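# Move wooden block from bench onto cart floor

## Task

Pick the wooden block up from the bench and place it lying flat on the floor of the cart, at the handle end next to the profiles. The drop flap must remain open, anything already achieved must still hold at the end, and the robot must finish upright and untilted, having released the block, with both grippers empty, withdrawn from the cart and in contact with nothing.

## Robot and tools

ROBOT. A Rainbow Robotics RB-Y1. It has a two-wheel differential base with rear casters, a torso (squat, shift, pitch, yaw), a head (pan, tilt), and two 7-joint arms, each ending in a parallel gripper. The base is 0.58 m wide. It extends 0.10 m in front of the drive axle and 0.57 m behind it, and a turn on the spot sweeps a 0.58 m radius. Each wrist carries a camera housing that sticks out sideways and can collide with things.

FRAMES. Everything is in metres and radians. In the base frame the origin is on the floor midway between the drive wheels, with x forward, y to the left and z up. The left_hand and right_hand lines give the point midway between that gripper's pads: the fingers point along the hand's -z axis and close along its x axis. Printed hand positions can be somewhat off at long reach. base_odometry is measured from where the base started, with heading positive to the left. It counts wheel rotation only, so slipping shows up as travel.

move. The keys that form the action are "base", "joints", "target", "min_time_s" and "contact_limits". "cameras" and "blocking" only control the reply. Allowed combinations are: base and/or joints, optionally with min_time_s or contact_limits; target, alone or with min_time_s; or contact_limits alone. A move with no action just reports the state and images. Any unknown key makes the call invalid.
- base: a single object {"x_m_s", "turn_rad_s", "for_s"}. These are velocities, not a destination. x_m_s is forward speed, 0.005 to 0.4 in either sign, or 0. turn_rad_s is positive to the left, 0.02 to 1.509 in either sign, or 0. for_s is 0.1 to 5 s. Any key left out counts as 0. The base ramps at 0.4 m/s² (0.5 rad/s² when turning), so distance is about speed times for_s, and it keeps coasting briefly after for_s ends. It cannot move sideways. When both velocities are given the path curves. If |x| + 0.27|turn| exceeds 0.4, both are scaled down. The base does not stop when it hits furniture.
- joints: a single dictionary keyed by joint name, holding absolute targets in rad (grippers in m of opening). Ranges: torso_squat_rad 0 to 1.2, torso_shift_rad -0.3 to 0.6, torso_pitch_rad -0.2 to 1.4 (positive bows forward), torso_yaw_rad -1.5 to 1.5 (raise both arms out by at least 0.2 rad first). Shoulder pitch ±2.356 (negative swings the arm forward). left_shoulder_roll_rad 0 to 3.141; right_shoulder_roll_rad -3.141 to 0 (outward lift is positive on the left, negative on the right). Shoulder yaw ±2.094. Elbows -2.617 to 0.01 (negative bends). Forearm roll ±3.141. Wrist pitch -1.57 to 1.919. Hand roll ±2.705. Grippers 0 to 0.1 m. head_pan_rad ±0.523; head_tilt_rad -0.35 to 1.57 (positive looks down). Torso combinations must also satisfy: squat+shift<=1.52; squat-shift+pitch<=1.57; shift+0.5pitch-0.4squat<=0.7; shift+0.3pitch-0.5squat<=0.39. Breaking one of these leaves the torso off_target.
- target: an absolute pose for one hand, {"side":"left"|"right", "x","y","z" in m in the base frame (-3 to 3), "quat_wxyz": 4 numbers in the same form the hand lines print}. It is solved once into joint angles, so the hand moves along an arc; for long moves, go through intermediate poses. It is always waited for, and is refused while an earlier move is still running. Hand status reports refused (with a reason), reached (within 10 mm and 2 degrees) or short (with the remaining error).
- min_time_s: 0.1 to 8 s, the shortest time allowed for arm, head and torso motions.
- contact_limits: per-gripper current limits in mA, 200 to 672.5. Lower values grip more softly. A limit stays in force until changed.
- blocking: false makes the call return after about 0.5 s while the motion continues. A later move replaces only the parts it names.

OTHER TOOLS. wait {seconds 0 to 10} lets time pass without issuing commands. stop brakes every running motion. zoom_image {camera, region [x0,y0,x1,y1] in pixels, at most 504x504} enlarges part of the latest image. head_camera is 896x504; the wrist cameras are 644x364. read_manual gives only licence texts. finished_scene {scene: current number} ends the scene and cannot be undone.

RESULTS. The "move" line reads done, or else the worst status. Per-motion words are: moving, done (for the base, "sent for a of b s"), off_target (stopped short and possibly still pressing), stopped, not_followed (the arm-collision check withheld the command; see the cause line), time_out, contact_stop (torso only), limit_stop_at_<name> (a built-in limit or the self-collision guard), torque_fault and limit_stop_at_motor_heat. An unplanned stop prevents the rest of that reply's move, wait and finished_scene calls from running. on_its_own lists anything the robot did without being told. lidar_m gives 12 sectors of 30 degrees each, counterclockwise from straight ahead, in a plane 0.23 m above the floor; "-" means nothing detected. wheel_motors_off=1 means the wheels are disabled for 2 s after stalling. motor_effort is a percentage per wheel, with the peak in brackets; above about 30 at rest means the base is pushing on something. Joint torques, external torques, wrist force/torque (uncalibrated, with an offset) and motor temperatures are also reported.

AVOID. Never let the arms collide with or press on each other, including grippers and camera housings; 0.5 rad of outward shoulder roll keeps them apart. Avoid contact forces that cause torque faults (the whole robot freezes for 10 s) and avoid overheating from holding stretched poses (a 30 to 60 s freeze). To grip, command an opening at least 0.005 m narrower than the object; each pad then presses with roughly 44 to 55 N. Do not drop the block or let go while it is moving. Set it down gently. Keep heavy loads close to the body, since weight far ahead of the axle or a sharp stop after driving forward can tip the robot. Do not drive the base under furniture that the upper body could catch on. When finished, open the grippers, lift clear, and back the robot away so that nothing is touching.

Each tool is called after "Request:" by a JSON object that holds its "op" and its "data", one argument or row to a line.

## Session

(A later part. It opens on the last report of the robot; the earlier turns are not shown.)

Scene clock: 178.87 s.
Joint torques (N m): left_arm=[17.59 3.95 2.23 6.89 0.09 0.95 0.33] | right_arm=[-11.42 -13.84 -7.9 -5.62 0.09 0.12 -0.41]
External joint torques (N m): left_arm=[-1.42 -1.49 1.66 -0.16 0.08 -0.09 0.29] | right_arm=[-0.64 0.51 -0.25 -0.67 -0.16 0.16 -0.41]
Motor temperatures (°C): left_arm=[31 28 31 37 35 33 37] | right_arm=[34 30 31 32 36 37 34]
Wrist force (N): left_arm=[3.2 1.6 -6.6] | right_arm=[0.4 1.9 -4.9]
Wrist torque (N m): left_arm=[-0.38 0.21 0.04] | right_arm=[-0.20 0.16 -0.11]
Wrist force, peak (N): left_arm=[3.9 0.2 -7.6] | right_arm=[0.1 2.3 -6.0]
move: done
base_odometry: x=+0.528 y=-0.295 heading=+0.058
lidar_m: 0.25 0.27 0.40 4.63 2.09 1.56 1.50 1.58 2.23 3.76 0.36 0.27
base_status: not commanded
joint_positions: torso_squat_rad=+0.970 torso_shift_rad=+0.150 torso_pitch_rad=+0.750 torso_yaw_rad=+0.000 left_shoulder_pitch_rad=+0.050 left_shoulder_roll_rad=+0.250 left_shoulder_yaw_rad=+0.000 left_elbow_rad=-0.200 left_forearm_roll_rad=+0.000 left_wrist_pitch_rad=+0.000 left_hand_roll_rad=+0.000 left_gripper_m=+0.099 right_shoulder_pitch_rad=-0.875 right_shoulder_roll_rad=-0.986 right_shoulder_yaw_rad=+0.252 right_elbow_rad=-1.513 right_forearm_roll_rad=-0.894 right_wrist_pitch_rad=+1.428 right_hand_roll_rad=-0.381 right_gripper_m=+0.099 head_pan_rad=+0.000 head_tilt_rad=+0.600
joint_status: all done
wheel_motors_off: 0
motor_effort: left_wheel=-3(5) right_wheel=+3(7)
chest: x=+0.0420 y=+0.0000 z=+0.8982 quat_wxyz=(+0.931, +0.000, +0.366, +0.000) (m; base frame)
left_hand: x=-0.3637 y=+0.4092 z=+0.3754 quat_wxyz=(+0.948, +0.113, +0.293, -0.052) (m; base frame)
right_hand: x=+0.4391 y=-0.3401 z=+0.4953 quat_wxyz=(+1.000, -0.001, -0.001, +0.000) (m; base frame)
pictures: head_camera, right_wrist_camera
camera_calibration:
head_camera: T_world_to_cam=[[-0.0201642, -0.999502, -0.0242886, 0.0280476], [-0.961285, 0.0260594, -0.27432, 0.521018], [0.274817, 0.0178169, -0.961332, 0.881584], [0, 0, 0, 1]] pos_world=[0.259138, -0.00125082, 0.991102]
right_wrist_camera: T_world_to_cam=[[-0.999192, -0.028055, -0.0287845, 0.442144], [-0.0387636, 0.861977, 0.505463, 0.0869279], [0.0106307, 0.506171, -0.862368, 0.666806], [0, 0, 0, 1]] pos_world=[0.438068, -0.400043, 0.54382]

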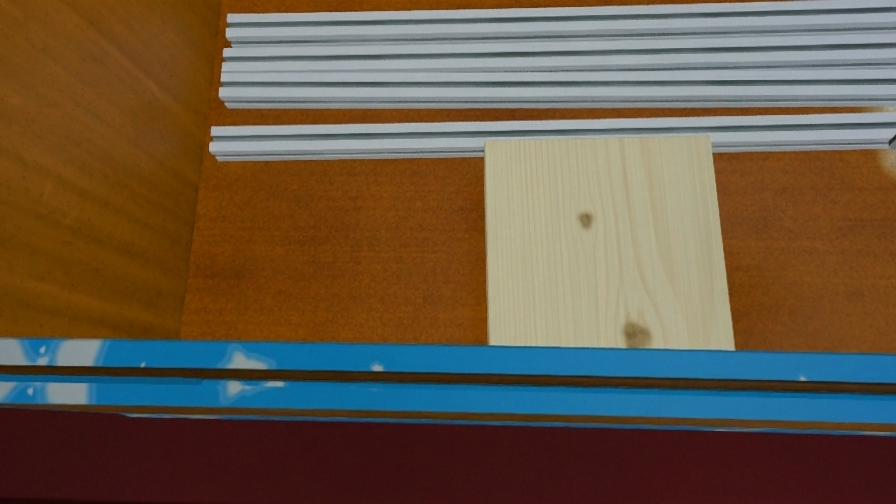

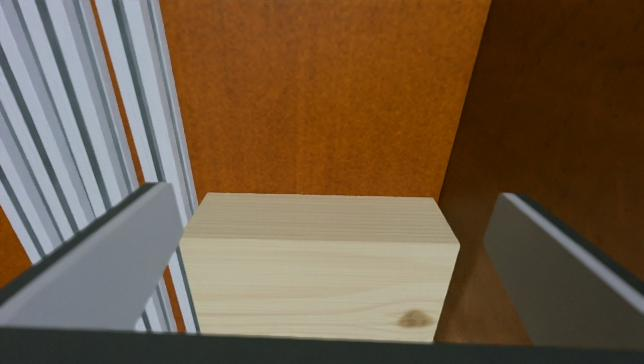

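Request:
{"op": "move", "data": {
  "target": {"side":"right","x":0.432,"y":-0.32,"z":0.352,"quat_wxyz":[1,0,0,0]},
  "cameras": []
}}

Request:
{"op": "move", "data": {
  "target": {"side":"right","x":0.432,"y":-0.24,"z":0.352,"quat_wxyz":[1,0,0,0]},
  "min_time_s": 1,
  "cameras": []
}}

Request:
{"op": "move", "data": {
  "target": {"side":"right","x":0.432,"y":-0.16,"z":0.352,"quat_wxyz":[1,0,0,0]},
  "min_time_s": 1,
  "cameras": ["head_camera"]
}}

Request:
{"op": "move", "data": {
  "target": {"side":"right","x":0.432,"y":-0.09,"z":0.352,"quat_wxyz":[1,0,0,0]},
  "min_time_s": 1,
  "cameras": ["head_camera","right_wrist_camera"]
}}

Scene clock: 181.77 s.
Joint torques (N m): left_arm=[17.56 4.19 1.98 6.68 0.19 0.91 0.15] | right_arm=[-12.92 -12.43 -3.6 -4.18 0.39 0.27 -0.15]
External joint torques (N m): left_arm=[-1.45 -1.26 1.4 -0.37 0.18 -0.13 0.11] | right_arm=[-0.88 -0.94 0.37 0.34 0.18 0.32 -0.15]
Motor temperatures (°C): left_arm=[31 28 31 37 35 33 37] | right_arm=[34 30 31 31 36 37 34]
Wrist force (N): left_arm=[3.0 1.5 -6.7] | right_arm=[-0.3 2.2 -5.1]
Wrist torque (N m): left_arm=[-0.35 0.17 0.04] | right_arm=[-0.24 0.05 -0.08]
Wrist force, peak (N): left_arm=[3.3 0.6 -7.9] | right_arm=[-0.2 2.8 -6.2]
move: done
base_odometry: x=+0.528 y=-0.295 heading=+0.058
lidar_m: 0.26 0.26 0.39 4.63 2.08 1.56 1.51 1.59 2.21 3.77 0.38 0.26
base_status: not commanded
joint_positions: torso_squat_rad=+0.970 torso_shift_rad=+0.150 torso_pitch_rad=+0.750 torso_yaw_rad=+0.000 left_shoulder_pitch_rad=+0.050 left_shoulder_roll_rad=+0.250 left_shoulder_yaw_rad=+0.000 left_elbow_rad=-0.200 left_forearm_roll_rad=+0.000 left_wrist_pitch_rad=+0.000 left_hand_roll_rad=+0.000 left_gripper_m=+0.099 right_shoulder_pitch_rad=-1.040 right_shoulder_roll_rad=-0.665 right_shoulder_yaw_rad=+0.368 right_elbow_rad=-0.835 right_forearm_roll_rad=-0.745 right_wrist_pitch_rad=+1.028 right_hand_roll_rad=-0.143 right_gripper_m=+0.099 head_pan_rad=+0.000 head_tilt_rad=+0.600
joint_status: all done
wheel_motors_off: 0
motor_effort: left_wheel=-2(4) right_wheel=+3(6)
chest: x=+0.0420 y=+0.0001 z=+0.8982 quat_wxyz=(+0.931, +0.000, +0.366, +0.000) (m; base frame)
left_hand: x=-0.3638 y=+0.4092 z=+0.3755 quat_wxyz=(+0.948, +0.113, +0.293, -0.052) (m; base frame)
right_hand: x=+0.4316 y=-0.3196 z=+0.3522 quat_wxyz=(+1.000, +0.000, -0.001, +0.000) (m; base frame)
right_hand_status: reached (checked arc, planned for 1.0 s): 1 mm and 0.2 deg off.
pictures: none
No camera images: "cameras" was empty.

Scene clock: 183.10 s.
Joint torques (N m): left_arm=[17.16 4.13 2.09 6.81 0.15 0.91 0.2] | right_arm=[-16.07 -2.69 -2.02 -8.2 -0.87 -0.21 0.13]
External joint torques (N m): left_arm=[-1.85 -1.32 1.52 -0.24 0.14 -0.13 0.17] | right_arm=[-3.04 5.65 1.82 -2.82 -1.08 -0.17 0.13]
Motor temperatures (°C): left_arm=[31 28 31 37 35 33 37] | right_arm=[34 30 31 31 36 37 34]
Wrist force (N): left_arm=[4.3 1.6 -6.4] | right_arm=[0.8 -3.4 -6.1]
Wrist torque (N m): left_arm=[-0.39 0.32 -0.01] | right_arm=[-0.31 0.20 -0.39]
Wrist force, peak (N): left_arm=[4.0 1.2 -6.9] | right_arm=[2.8 -8.3 -7.3]
move: done
base_odometry: x=+0.528 y=-0.295 heading=+0.058
lidar_m: 0.26 0.26 0.39 4.62 2.09 1.56 1.51 1.60 2.22 3.76 0.37 0.27
base_status: not commanded
joint_positions: torso_squat_rad=+0.970 torso_shift_rad=+0.150 torso_pitch_rad=+0.750 torso_yaw_rad=+0.000 left_shoulder_pitch_rad=+0.050 left_shoulder_roll_rad=+0.250 left_shoulder_yaw_rad=+0.000 left_elbow_rad=-0.200 left_forearm_roll_rad=+0.000 left_wrist_pitch_rad=+0.000 left_hand_roll_rad=+0.000 left_gripper_m=+0.099 right_shoulder_pitch_rad=-1.068 right_shoulder_roll_rad=-0.562 right_shoulder_yaw_rad=+0.442 right_elbow_rad=-0.933 right_forearm_roll_rad=-0.621 right_wrist_pitch_rad=+1.093 right_hand_roll_rad=-0.354 right_gripper_m=+0.099 head_pan_rad=+0.000 head_tilt_rad=+0.600
joint_status: all done
wheel_motors_off: 0
motor_effort: left_wheel=-4(5) right_wheel=+3(5)
chest: x=+0.0420 y=+0.0000 z=+0.8982 quat_wxyz=(+0.931, +0.000, +0.366, +0.000) (m; base frame)
left_hand: x=-0.3637 y=+0.4092 z=+0.3754 quat_wxyz=(+0.948, +0.113, +0.293, -0.052) (m; base frame)
right_hand: x=+0.4319 y=-0.2415 z=+0.3520 quat_wxyz=(+1.000, +0.000, +0.000, +0.000) (m; base frame)
right_hand_status: reached (checked arc, planned for 1.0 s): 1 mm and 0.1 deg off.
pictures: none
No camera images: "cameras" was empty.

Scene clock: 184.43 s.
Joint torques (N m): left_arm=[17.5 4.09 2.32 6.8 0.15 0.81 0.12] | right_arm=[-17.42 0.28 -1.54 -7.94 -0.77 -0.33 0.21]
External joint torques (N m): left_arm=[-1.51 -1.36 1.74 -0.25 0.14 -0.23 0.09] | right_arm=[-3.04 5.16 1.61 -2 -0.99 -0.3 0.21]
Motor temperatures (°C): left_arm=[31 28 31 37 35 33 37] | right_arm=[34 30 31 31 36 37 34]
Wrist force (N): left_arm=[3.3 1.1 -6.5] | right_arm=[1.2 -2.6 -6.2]
Wrist torque (N m): left_arm=[-0.27 0.29 0.03] | right_arm=[-0.26 0.20 -0.34]
Wrist force, peak (N): left_arm=[2.7 1.5 -7.2] | right_arm=[-4.1 -15.0 3.9]
move: done
base_odometry: x=+0.528 y=-0.295 heading=+0.058
lidar_m: 0.26 0.28 0.40 4.62 2.11 1.55 1.51 1.59 2.23 3.76 0.36 0.26
base_status: not commanded
joint_positions: torso_squat_rad=+0.970 torso_shift_rad=+0.150 torso_pitch_rad=+0.750 torso_yaw_rad=+0.000 left_shoulder_pitch_rad=+0.050 left_shoulder_roll_rad=+0.250 left_shoulder_yaw_rad=+0.000 left_elbow_rad=-0.200 left_forearm_roll_rad=+0.000 left_wrist_pitch_rad=+0.000 left_hand_roll_rad=+0.000 left_gripper_m=+0.099 right_shoulder_pitch_rad=-1.147 right_shoulder_roll_rad=-0.419 right_shoulder_yaw_rad=+0.509 right_elbow_rad=-0.899 right_forearm_roll_rad=-0.511 right_wrist_pitch_rad=+1.125 right_hand_roll_rad=-0.511 right_gripper_m=+0.099 head_pan_rad=+0.000 head_tilt_rad=+0.600
joint_status: all done
wheel_motors_off: 0
motor_effort: left_wheel=-6(7) right_wheel=+8(10)
chest: x=+0.0419 y=+0.0000 z=+0.8983 quat_wxyz=(+0.931, +0.000, +0.366, +0.000) (m; base frame)
left_hand: x=-0.3637 y=+0.4092 z=+0.3754 quat_wxyz=(+0.948, +0.113, +0.293, -0.052) (m; base frame)
right_hand: x=+0.4318 y=-0.1613 z=+0.3519 quat_wxyz=(+1.000, -0.001, +0.000, -0.001) (m; base frame)
right_hand_status: reached (checked arc, planned for 1.0 s): 1 mm and 0.1 deg off.
pictures: head_camera
camera_calibration:
head_camera: T_world_to_cam=[[-0.0202871, -0.999501, -0.024224, 0.027914], [-0.961249, 0.026162, -0.274437, 0.52103], [0.274933, 0.0177178, -0.9613, 0.881551], [0, 0, 0, 1]] pos_world=[0.259038, -0.00135027, 0.991101]

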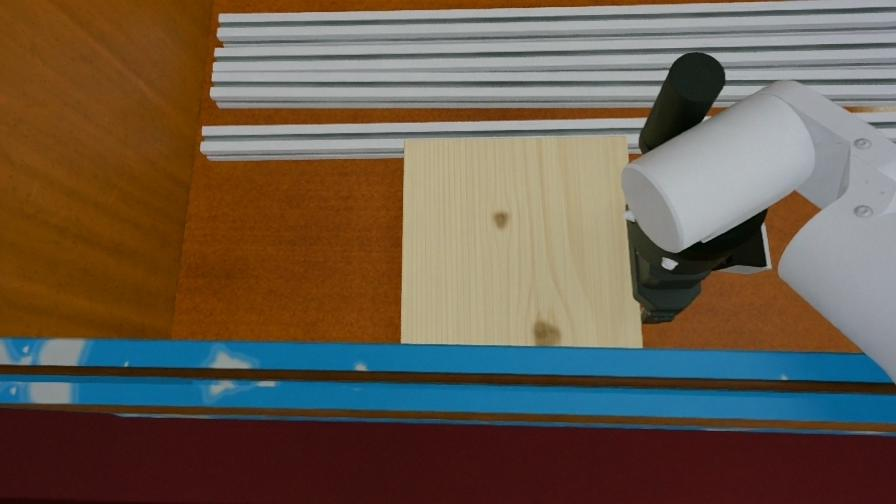

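Scene clock: 185.77 s.
Joint torques (N m): left_arm=[17.54 3.83 2.52 6.85 0.14 0.77 0.32] | right_arm=[-19.74 4.91 -0.79 -8.72 -0.89 -0.92 0.27]
External joint torques (N m): left_arm=[-1.47 -1.61 1.95 -0.2 0.13 -0.28 0.29] | right_arm=[-3.91 6.81 1.46 -2.67 -1.11 -0.9 0.27]
Motor temperatures (°C): left_arm=[31 28 31 37 35 33 37] | right_arm=[34 30 31 31 36 37 34]
Wrist force (N): left_arm=[3.7 1.1 -6.2] | right_arm=[-0.2 -3.8 -6.7]
Wrist torque (N m): left_arm=[-0.30 0.25 0.06] | right_arm=[-0.27 0.22 -0.40]
Wrist force, peak (N): left_arm=[3.6 1.6 -7.1] | right_arm=[4.4 -16.0 6.1]
move: done
base_odometry: x=+0.528 y=-0.295 heading=+0.058
lidar_m: 0.25 0.28 0.39 4.62 2.08 1.55 1.50 1.61 2.23 3.78 0.37 0.26
base_status: not commanded
joint_positions: torso_squat_rad=+0.970 torso_shift_rad=+0.150 torso_pitch_rad=+0.750 torso_yaw_rad=+0.000 left_shoulder_pitch_rad=+0.050 left_shoulder_roll_rad=+0.250 left_shoulder_yaw_rad=+0.000 left_elbow_rad=-0.200 left_forearm_roll_rad=+0.000 left_wrist_pitch_rad=+0.000 left_hand_roll_rad=+0.000 left_gripper_m=+0.099 right_shoulder_pitch_rad=-1.264 right_shoulder_roll_rad=-0.261 right_shoulder_yaw_rad=+0.554 right_elbow_rad=-0.733 right_forearm_roll_rad=-0.445 right_wrist_pitch_rad=+1.097 right_hand_roll_rad=-0.603 right_gripper_m=+0.099 head_pan_rad=+0.000 head_tilt_rad=+0.600
joint_status: all done
wheel_motors_off: 0
motor_effort: left_wheel=-6(7) right_wheel=+7(9)
chest: x=+0.0420 y=+0.0000 z=+0.8983 quat_wxyz=(+0.931, +0.000, +0.366, +0.000) (m; base frame)
left_hand: x=-0.3637 y=+0.4092 z=+0.3754 quat_wxyz=(+0.948, +0.113, +0.293, -0.052) (m; base frame)
right_hand: x=+0.4317 y=-0.0915 z=+0.3517 quat_wxyz=(+1.000, -0.001, +0.000, -0.001) (m; base frame)
right_hand_status: reached (checked arc, planned for 1.0 s): 2 mm and 0.1 deg off.
pictures: head_camera, right_wrist_camera
camera_calibration:
head_camera: T_world_to_cam=[[-0.0203131, -0.999502, -0.0241276, 0.0278254], [-0.961249, 0.0261605, -0.274439, 0.521032], [0.274934, 0.0176179, -0.961302, 0.881553], [0, 0, 0, 1]] pos_world=[0.259038, -0.00135002, 0.991101]
right_wrist_camera: T_world_to_cam=[[-0.999279, -0.0274553, -0.0262266, 0.436884], [-0.0369474, 0.86228, 0.505083, -0.0556429], [0.00874751, 0.505687, -0.862672, 0.41808], [0, 0, 0, 1]] pos_world=[0.430856, -0.151443, 0.400229]

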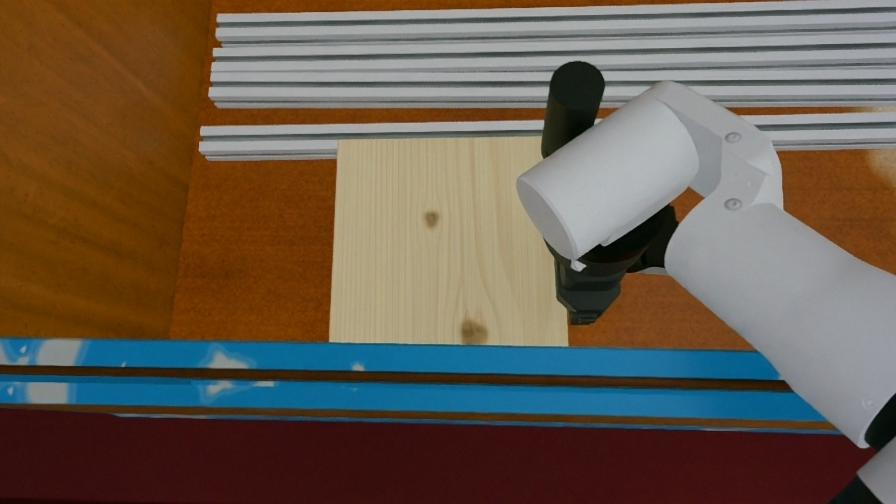

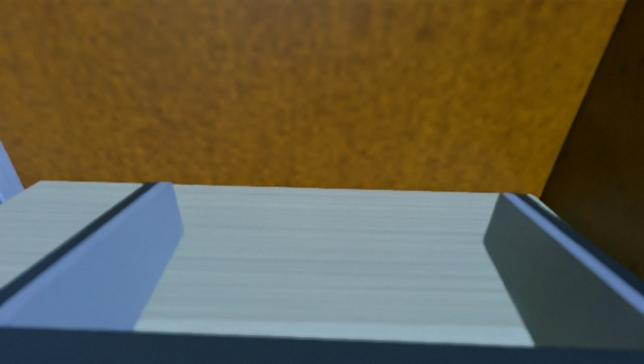

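Request:
{"op": "move", "data": {
  "target": {"side":"right","x":0.432,"y":-0.035,"z":0.352,"quat_wxyz":[1,0,0,0]},
  "min_time_s": 1,
  "cameras": ["head_camera","right_wrist_camera"]
}}

Request:
{"op": "move", "data": {
  "target": {"side":"right","x":0.432,"y":-0.08,"z":0.355,"quat_wxyz":[1,0,0,0]},
  "cameras": []
}}

Request:
{"op": "move", "data": {
  "target": {"side":"right","x":0.432,"y":-0.16,"z":0.50,"quat_wxyz":[1,0,0,0]},
  "cameras": ["head_camera","right_wrist_camera"]
}}

Request:
{"op": "move", "data": {
  "joints": {"torso_squat_rad":0.0,"torso_shift_rad":0.1},
  "cameras": ["head_camera"]
}}

Request:
{"op": "move", "data": {
  "base": {"x_m_s":-0.35,"for_s":1.6},
  "joints": {"torso_pitch_rad":0.4},
  "cameras": ["head_camera"]
}}

Scene clock: 188.87 s.
Joint torques (N m): left_arm=[17.36 3.76 2.1 6.87 0.2 0.82 0.24] | right_arm=[-21 5.82 -0.52 -7.92 -0.65 -1.2 -0.19]
External joint torques (N m): left_arm=[-1.65 -1.68 1.53 -0.18 0.19 -0.22 0.21] | right_arm=[-3.83 5.68 0.61 -2.33 -0.85 -1.16 -0.19]
Motor temperatures (°C): left_arm=[31 28 31 37 35 33 37] | right_arm=[34 30 31 31 36 37 34]
Wrist force (N): left_arm=[4.0 1.3 -6.7] | right_arm=[-2.0 -2.8 -5.6]
Wrist torque (N m): left_arm=[-0.33 0.33 0.01] | right_arm=[-0.27 0.12 0.10]
Wrist force, peak (N): left_arm=[4.0 1.3 -7.3] | right_arm=[3.3 -13.2 5.0]
move: done
base_odometry: x=+0.528 y=-0.295 heading=+0.058
lidar_m: 0.25 0.26 0.39 4.64 2.10 1.56 1.50 1.59 2.22 3.78 0.37 0.27
base_status: not commanded
joint_positions: torso_squat_rad=+0.970 torso_shift_rad=+0.150 torso_pitch_rad=+0.750 torso_yaw_rad=+0.000 left_shoulder_pitch_rad=+0.050 left_shoulder_roll_rad=+0.250 left_shoulder_yaw_rad=+0.000 left_elbow_rad=-0.200 left_forearm_roll_rad=+0.000 left_wrist_pitch_rad=+0.000 left_hand_roll_rad=+0.000 left_gripper_m=+0.099 right_shoulder_pitch_rad=-1.423 right_shoulder_roll_rad=-0.093 right_shoulder_yaw_rad=+0.563 right_elbow_rad=-0.425 right_forearm_roll_rad=-0.426 right_wrist_pitch_rad=+0.982 right_hand_roll_rad=-0.634 right_gripper_m=+0.099 head_pan_rad=+0.000 head_tilt_rad=+0.600
joint_status: all done
wheel_motors_off: 0
motor_effort: left_wheel=-6(7) right_wheel=+7(8)
chest: x=+0.0420 y=+0.0000 z=+0.8983 quat_wxyz=(+0.931, +0.000, +0.366, +0.000) (m; base frame)
left_hand: x=-0.3637 y=+0.4092 z=+0.3754 quat_wxyz=(+0.948, +0.113, +0.293, -0.052) (m; base frame)
right_hand: x=+0.4311 y=-0.0365 z=+0.3521 quat_wxyz=(+1.000, +0.001, -0.004, -0.001) (m; base frame)
right_hand_status: reached (checked arc, planned for 1.0 s): 2 mm and 0.5 deg off.
pictures: head_camera, right_wrist_camera
camera_calibration:
head_camera: T_world_to_cam=[[-0.0202871, -0.999501, -0.024224, 0.027914], [-0.961249, 0.026162, -0.274437, 0.52103], [0.274933, 0.0177178, -0.9613, 0.881551], [0, 0, 0, 1]] pos_world=[0.259038, -0.00135027, 0.991101]
right_wrist_camera: T_world_to_cam=[[-0.999026, -0.0276687, -0.03437, 0.440463], [-0.0413079, 0.860284, 0.508139, -0.102663], [0.0155084, 0.509064, -0.860589, 0.387052], [0, 0, 0, 1]] pos_world=[0.429791, -0.0965277, 0.400399]

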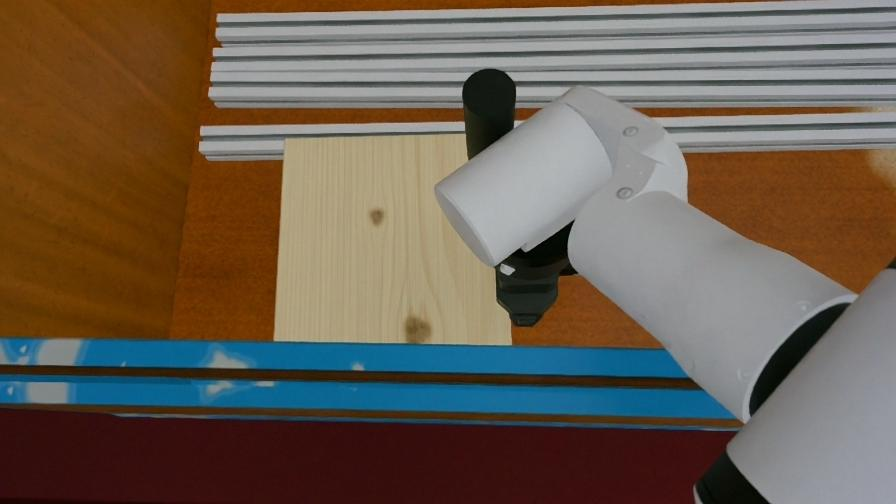

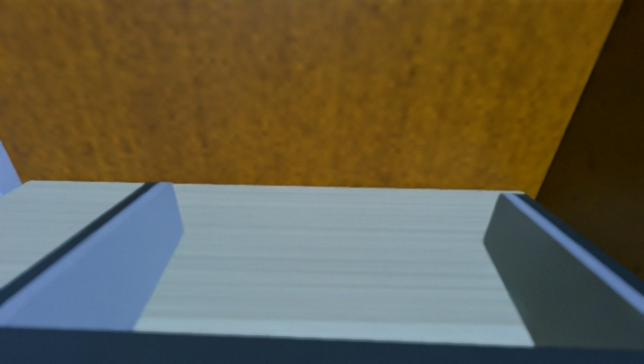

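Scene clock: 190.13 s.
Joint torques (N m): left_arm=[17.41 3.86 2.36 6.91 0.11 0.9 0.26] | right_arm=[-16.95 -0.23 -3.82 -6.85 -0.08 -0.06 0.16]
External joint torques (N m): left_arm=[-1.6 -1.58 1.79 -0.14 0.1 -0.15 0.23] | right_arm=[-0.88 1.24 -1.68 -0.73 -0.29 -0.04 0.16]
Motor temperatures (°C): left_arm=[31 28 31 37 35 33 37] | right_arm=[34 30 31 31 36 37 34]
Wrist force (N): left_arm=[3.5 1.0 -6.9] | right_arm=[0.0 2.2 -5.6]
Wrist torque (N m): left_arm=[-0.34 0.27 0.02] | right_arm=[-0.25 0.11 -0.05]
Wrist force, peak (N): left_arm=[4.4 0.9 -6.9] | right_arm=[-1.7 -3.9 -5.4]
move: done
base_odometry: x=+0.528 y=-0.295 heading=+0.058
lidar_m: 0.25 0.29 0.39 4.63 2.10 1.55 1.50 1.61 2.22 3.77 0.38 0.28
base_status: not commanded
joint_positions: torso_squat_rad=+0.970 torso_shift_rad=+0.150 torso_pitch_rad=+0.750 torso_yaw_rad=+0.000 left_shoulder_pitch_rad=+0.050 left_shoulder_roll_rad=+0.250 left_shoulder_yaw_rad=+0.000 left_elbow_rad=-0.200 left_forearm_roll_rad=+0.000 left_wrist_pitch_rad=+0.000 left_hand_roll_rad=+0.000 left_gripper_m=+0.099 right_shoulder_pitch_rad=-1.282 right_shoulder_roll_rad=-0.237 right_shoulder_yaw_rad=+0.552 right_elbow_rad=-0.717 right_forearm_roll_rad=-0.435 right_wrist_pitch_rad=+1.108 right_hand_roll_rad=-0.614 right_gripper_m=+0.099 head_pan_rad=+0.000 head_tilt_rad=+0.600
joint_status: all done
wheel_motors_off: 0
motor_effort: left_wheel=-3(6) right_wheel=+4(6)
chest: x=+0.0420 y=+0.0001 z=+0.8983 quat_wxyz=(+0.931, +0.000, +0.366, +0.000) (m; base frame)
left_hand: x=-0.3637 y=+0.4092 z=+0.3754 quat_wxyz=(+0.948, +0.113, +0.293, -0.052) (m; base frame)
right_hand: x=+0.4317 y=-0.0800 z=+0.3551 quat_wxyz=(+1.000, -0.001, +0.002, +0.000) (m; base frame)
right_hand_status: reached (checked arc, planned for 0.6 s): 0 mm and 0.3 deg off.
pictures: none
No camera images: "cameras" was empty.

Scene clock: 191.77 s.
Joint torques (N m): left_arm=[17.22 4.11 2.07 6.89 0.24 0.91 0.19] | right_arm=[-13.72 -5.73 -6.35 -7.96 -0.05 0.01 -0.07]
External joint torques (N m): left_arm=[-1.79 -1.34 1.5 -0.16 0.23 -0.13 0.16] | right_arm=[0.05 0.49 -0.94 -0.89 -0.28 0.03 -0.07]
Motor temperatures (°C): left_arm=[31 28 31 37 35 33 37] | right_arm=[34 30 31 31 36 37 34]
Wrist force (N): left_arm=[3.5 1.3 -6.1] | right_arm=[0.0 2.2 -5.5]
Wrist torque (N m): left_arm=[-0.33 0.23 0.02] | right_arm=[-0.22 0.09 -0.08]
Wrist force, peak (N): left_arm=[3.8 1.3 -6.9] | right_arm=[1.0 4.1 -5.0]
move: done
base_odometry: x=+0.528 y=-0.295 heading=+0.058
lidar_m: 0.25 0.29 0.39 4.62 2.10 1.55 1.51 1.61 2.22 3.77 0.36 0.27
base_status: not commanded
joint_positions: torso_squat_rad=+0.970 torso_shift_rad=+0.150 torso_pitch_rad=+0.750 torso_yaw_rad=+0.000 left_shoulder_pitch_rad=+0.050 left_shoulder_roll_rad=+0.250 left_shoulder_yaw_rad=+0.000 left_elbow_rad=-0.200 left_forearm_roll_rad=+0.000 left_wrist_pitch_rad=+0.000 left_hand_roll_rad=+0.000 left_gripper_m=+0.099 right_shoulder_pitch_rad=-1.059 right_shoulder_roll_rad=-0.605 right_shoulder_yaw_rad=+0.398 right_elbow_rad=-1.636 right_forearm_roll_rad=-0.580 right_wrist_pitch_rad=+1.687 right_hand_roll_rad=-0.694 right_gripper_m=+0.099 head_pan_rad=+0.000 head_tilt_rad=+0.600
joint_status: all done
wheel_motors_off: 0
motor_effort: left_wheel=-3(4) right_wheel=+4(5)
chest: x=+0.0420 y=+0.0000 z=+0.8983 quat_wxyz=(+0.931, +0.000, +0.366, +0.000) (m; base frame)
left_hand: x=-0.3637 y=+0.4092 z=+0.3754 quat_wxyz=(+0.948, +0.113, +0.293, -0.052) (m; base frame)
right_hand: x=+0.4319 y=-0.1599 z=+0.5004 quat_wxyz=(+1.000, +0.000, +0.001, +0.000) (m; base frame)
right_hand_status: reached (checked arc, planned for 1.3 s): 0 mm and 0.2 deg off.
pictures: head_camera, right_wrist_camera
camera_calibration:
head_camera: T_world_to_cam=[[-0.0201646, -0.999501, -0.0242946, 0.0280516], [-0.961251, 0.0260636, -0.274438, 0.521029], [0.274935, 0.0178192, -0.961298, 0.881547], [0, 0, 0, 1]] pos_world=[0.259038, -0.00125082, 0.991101]
right_wrist_camera: T_world_to_cam=[[-0.999282, -0.0296354, -0.0236141, 0.437485], [-0.0375145, 0.861568, 0.506254, -0.0723075], [0.00534213, 0.506776, -0.862061, 0.582324], [0, 0, 0, 1]] pos_world=[0.431347, -0.219845, 0.548936]

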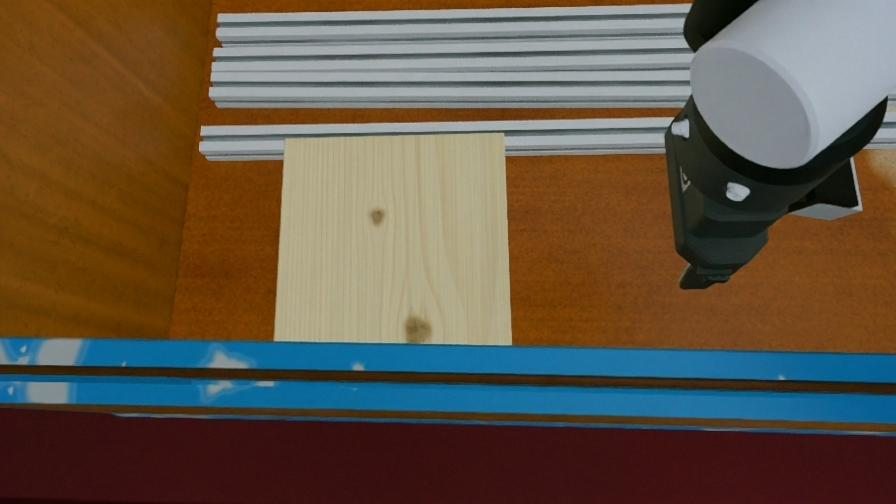

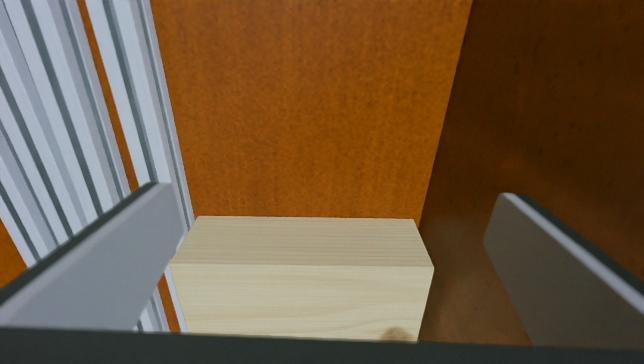

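Scene clock: 195.80 s.
Joint torques (N m): left_arm=[17.7 3.89 2.07 6.9 0.11 0.96 0.22] | right_arm=[-13.68 -6.12 -6.43 -7.88 -0.05 -0.01 -0.13]
External joint torques (N m): left_arm=[-1.32 -1.55 1.49 -0.15 0.1 -0.08 0.18] | right_arm=[0.08 0.09 -1.02 -0.81 -0.28 0.01 -0.13]
Motor temperatures (°C): left_arm=[31 28 31 37 35 33 37] | right_arm=[34 30 31 31 36 37 34]
Wrist force (N): left_arm=[2.5 1.6 -5.6] | right_arm=[0.3 2.0 -5.2]
Wrist torque (N m): left_arm=[-0.40 0.22 0.03] | right_arm=[-0.19 0.15 -0.08]
Wrist force, peak (N): left_arm=[4.3 1.0 -7.3] | right_arm=[-0.4 2.2 -5.9]
move: done
base_odometry: x=+0.528 y=-0.295 heading=+0.058
lidar_m: 0.26 0.28 0.38 4.63 2.09 1.56 1.49 1.60 2.23 3.77 0.37 0.26
base_status: not commanded
joint_positions: torso_squat_rad=+0.000 torso_shift_rad=+0.100 torso_pitch_rad=+0.750 torso_yaw_rad=+0.000 left_shoulder_pitch_rad=+0.050 left_shoulder_roll_rad=+0.250 left_shoulder_yaw_rad=+0.000 left_elbow_rad=-0.200 left_forearm_roll_rad=+0.000 left_wrist_pitch_rad=+0.000 left_hand_roll_rad=+0.000 left_gripper_m=+0.099 right_shoulder_pitch_rad=-1.059 right_shoulder_roll_rad=-0.605 right_shoulder_yaw_rad=+0.398 right_elbow_rad=-1.636 right_forearm_roll_rad=-0.580 right_wrist_pitch_rad=+1.687 right_hand_roll_rad=-0.694 right_gripper_m=+0.099 head_pan_rad=+0.000 head_tilt_rad=+0.600
joint_status: all done
wheel_motors_off: 0
motor_effort: left_wheel=-2(4) right_wheel=+5(5)
chest: x=+0.0528 y=+0.0001 z=+1.2034 quat_wxyz=(+0.930, +0.000, +0.366, +0.000) (m; base frame)
left_hand: x=-0.3531 y=+0.4092 z=+0.6808 quat_wxyz=(+0.948, +0.113, +0.293, -0.052) (m; base frame)
right_hand: x=+0.4426 y=-0.1599 z=+0.8054 quat_wxyz=(+1.000, +0.000, +0.002, +0.000) (m; base frame)
pictures: head_camera
camera_calibration:
head_camera: T_world_to_cam=[[-0.020178, -0.999502, -0.0242816, 0.0356702], [-0.961398, 0.0260634, -0.273924, 0.614681], [0.27442, 0.0178171, -0.961445, 1.17205], [0, 0, 0, 1]] pos_world=[0.270039, -0.00125081, 1.2961]

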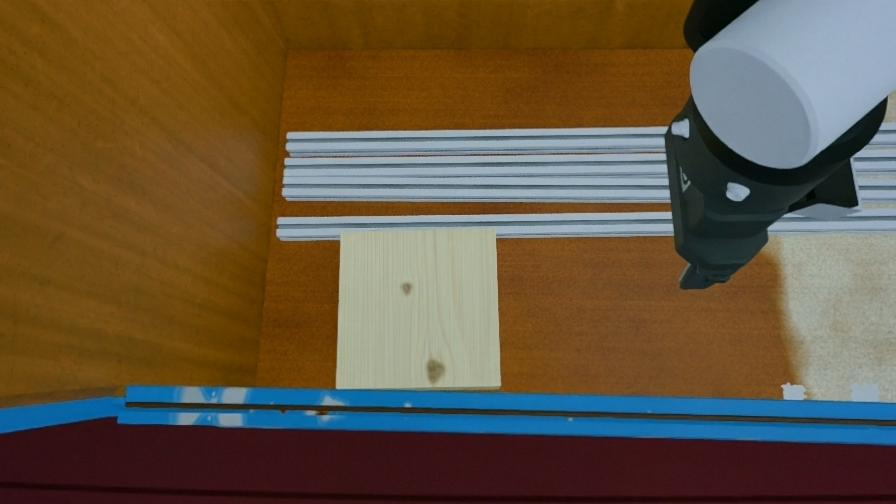

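Scene clock: 198.60 s.
Joint torques (N m): left_arm=[8.72 5.26 2.53 3.77 0.05 0.25 0.22] | right_arm=[-19.12 -6.78 -7.25 -6.87 0.45 -0.54 -0.1]
External joint torques (N m): left_arm=[-1.63 -1.54 1.87 -0.03 0.03 -0.15 0.2] | right_arm=[-0.5 0.65 -0.33 -0.62 -0.18 -0.01 -0.11]
Motor temperatures (°C): left_arm=[31 28 31 37 35 33 37] | right_arm=[34 30 31 31 36 37 34]
Wrist force (N): left_arm=[1.7 0.7 -7.1] | right_arm=[-2.5 1.6 -5.0]
Wrist torque (N m): left_arm=[-0.28 0.17 0.03] | right_arm=[-0.17 -0.08 -0.10]
Wrist force, peak (N): left_arm=[0.9 0.7 -8.3] | right_arm=[0.2 2.0 -6.2]
move: done
base_odometry: x=-0.031 y=-0.327 heading=+0.057
lidar_m: 0.81 0.87 1.87 3.36 1.30 0.98 0.94 1.01 1.40 4.17 1.13 0.84
base_status: done (sent for 1.6 of 1.6 s)
joint_positions: torso_squat_rad=+0.000 torso_shift_rad=+0.100 torso_pitch_rad=+0.400 torso_yaw_rad=+0.000 left_shoulder_pitch_rad=+0.050 left_shoulder_roll_rad=+0.250 left_shoulder_yaw_rad=+0.000 left_elbow_rad=-0.200 left_forearm_roll_rad=+0.000 left_wrist_pitch_rad=+0.000 left_hand_roll_rad=+0.000 left_gripper_m=+0.099 right_shoulder_pitch_rad=-1.059 right_shoulder_roll_rad=-0.605 right_shoulder_yaw_rad=+0.398 right_elbow_rad=-1.636 right_forearm_roll_rad=-0.580 right_wrist_pitch_rad=+1.687 right_hand_roll_rad=-0.694 right_gripper_m=+0.099 head_pan_rad=+0.000 head_tilt_rad=+0.600
joint_status: all done
wheel_motors_off: 0
motor_effort: left_wheel=-10(26) right_wheel=+10(38)
chest: x=-0.0377 y=+0.0001 z=+1.2620 quat_wxyz=(+0.980, +0.000, +0.199, +0.000) (m; base frame)
left_hand: x=-0.2397 y=+0.4092 z=+0.6319 quat_wxyz=(+0.984, +0.121, +0.123, -0.032) (m; base frame)
right_hand: x=+0.4650 y=-0.1599 z=+1.0219 quat_wxyz=(+0.985, +0.000, -0.173, +0.000) (m; base frame)
pictures: head_camera
camera_calibration:
head_camera: T_world_to_cam=[[-0.0106204, -0.999502, -0.0297302, 0.0425048], [-0.809082, 0.026061, -0.587118, 0.944729], [0.5876, 0.0178187, -0.808955, 1.07268], [0, 0, 0, 1]] pos_world=[0.134505, -0.00125082, 1.42368]

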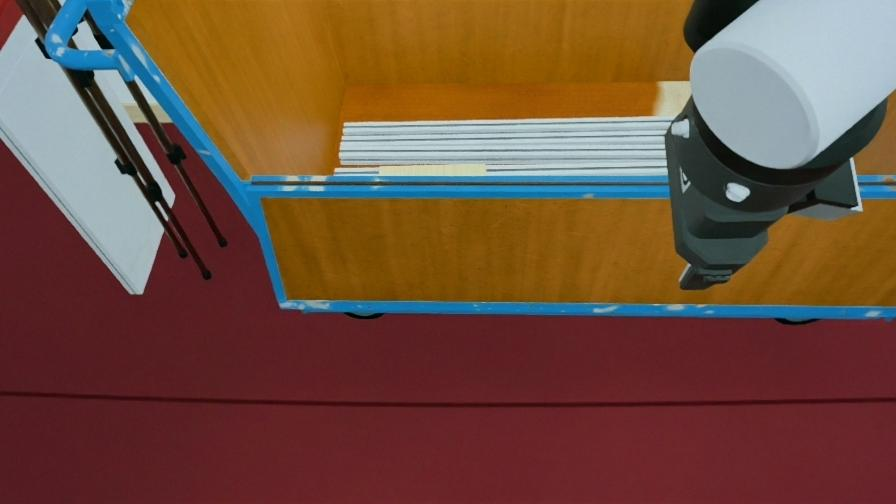

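Placed flat, robot clear.

Request:
{"op": "finished_scene", "data": {
  "scene": 2
}}

The scene is finished: the task was done.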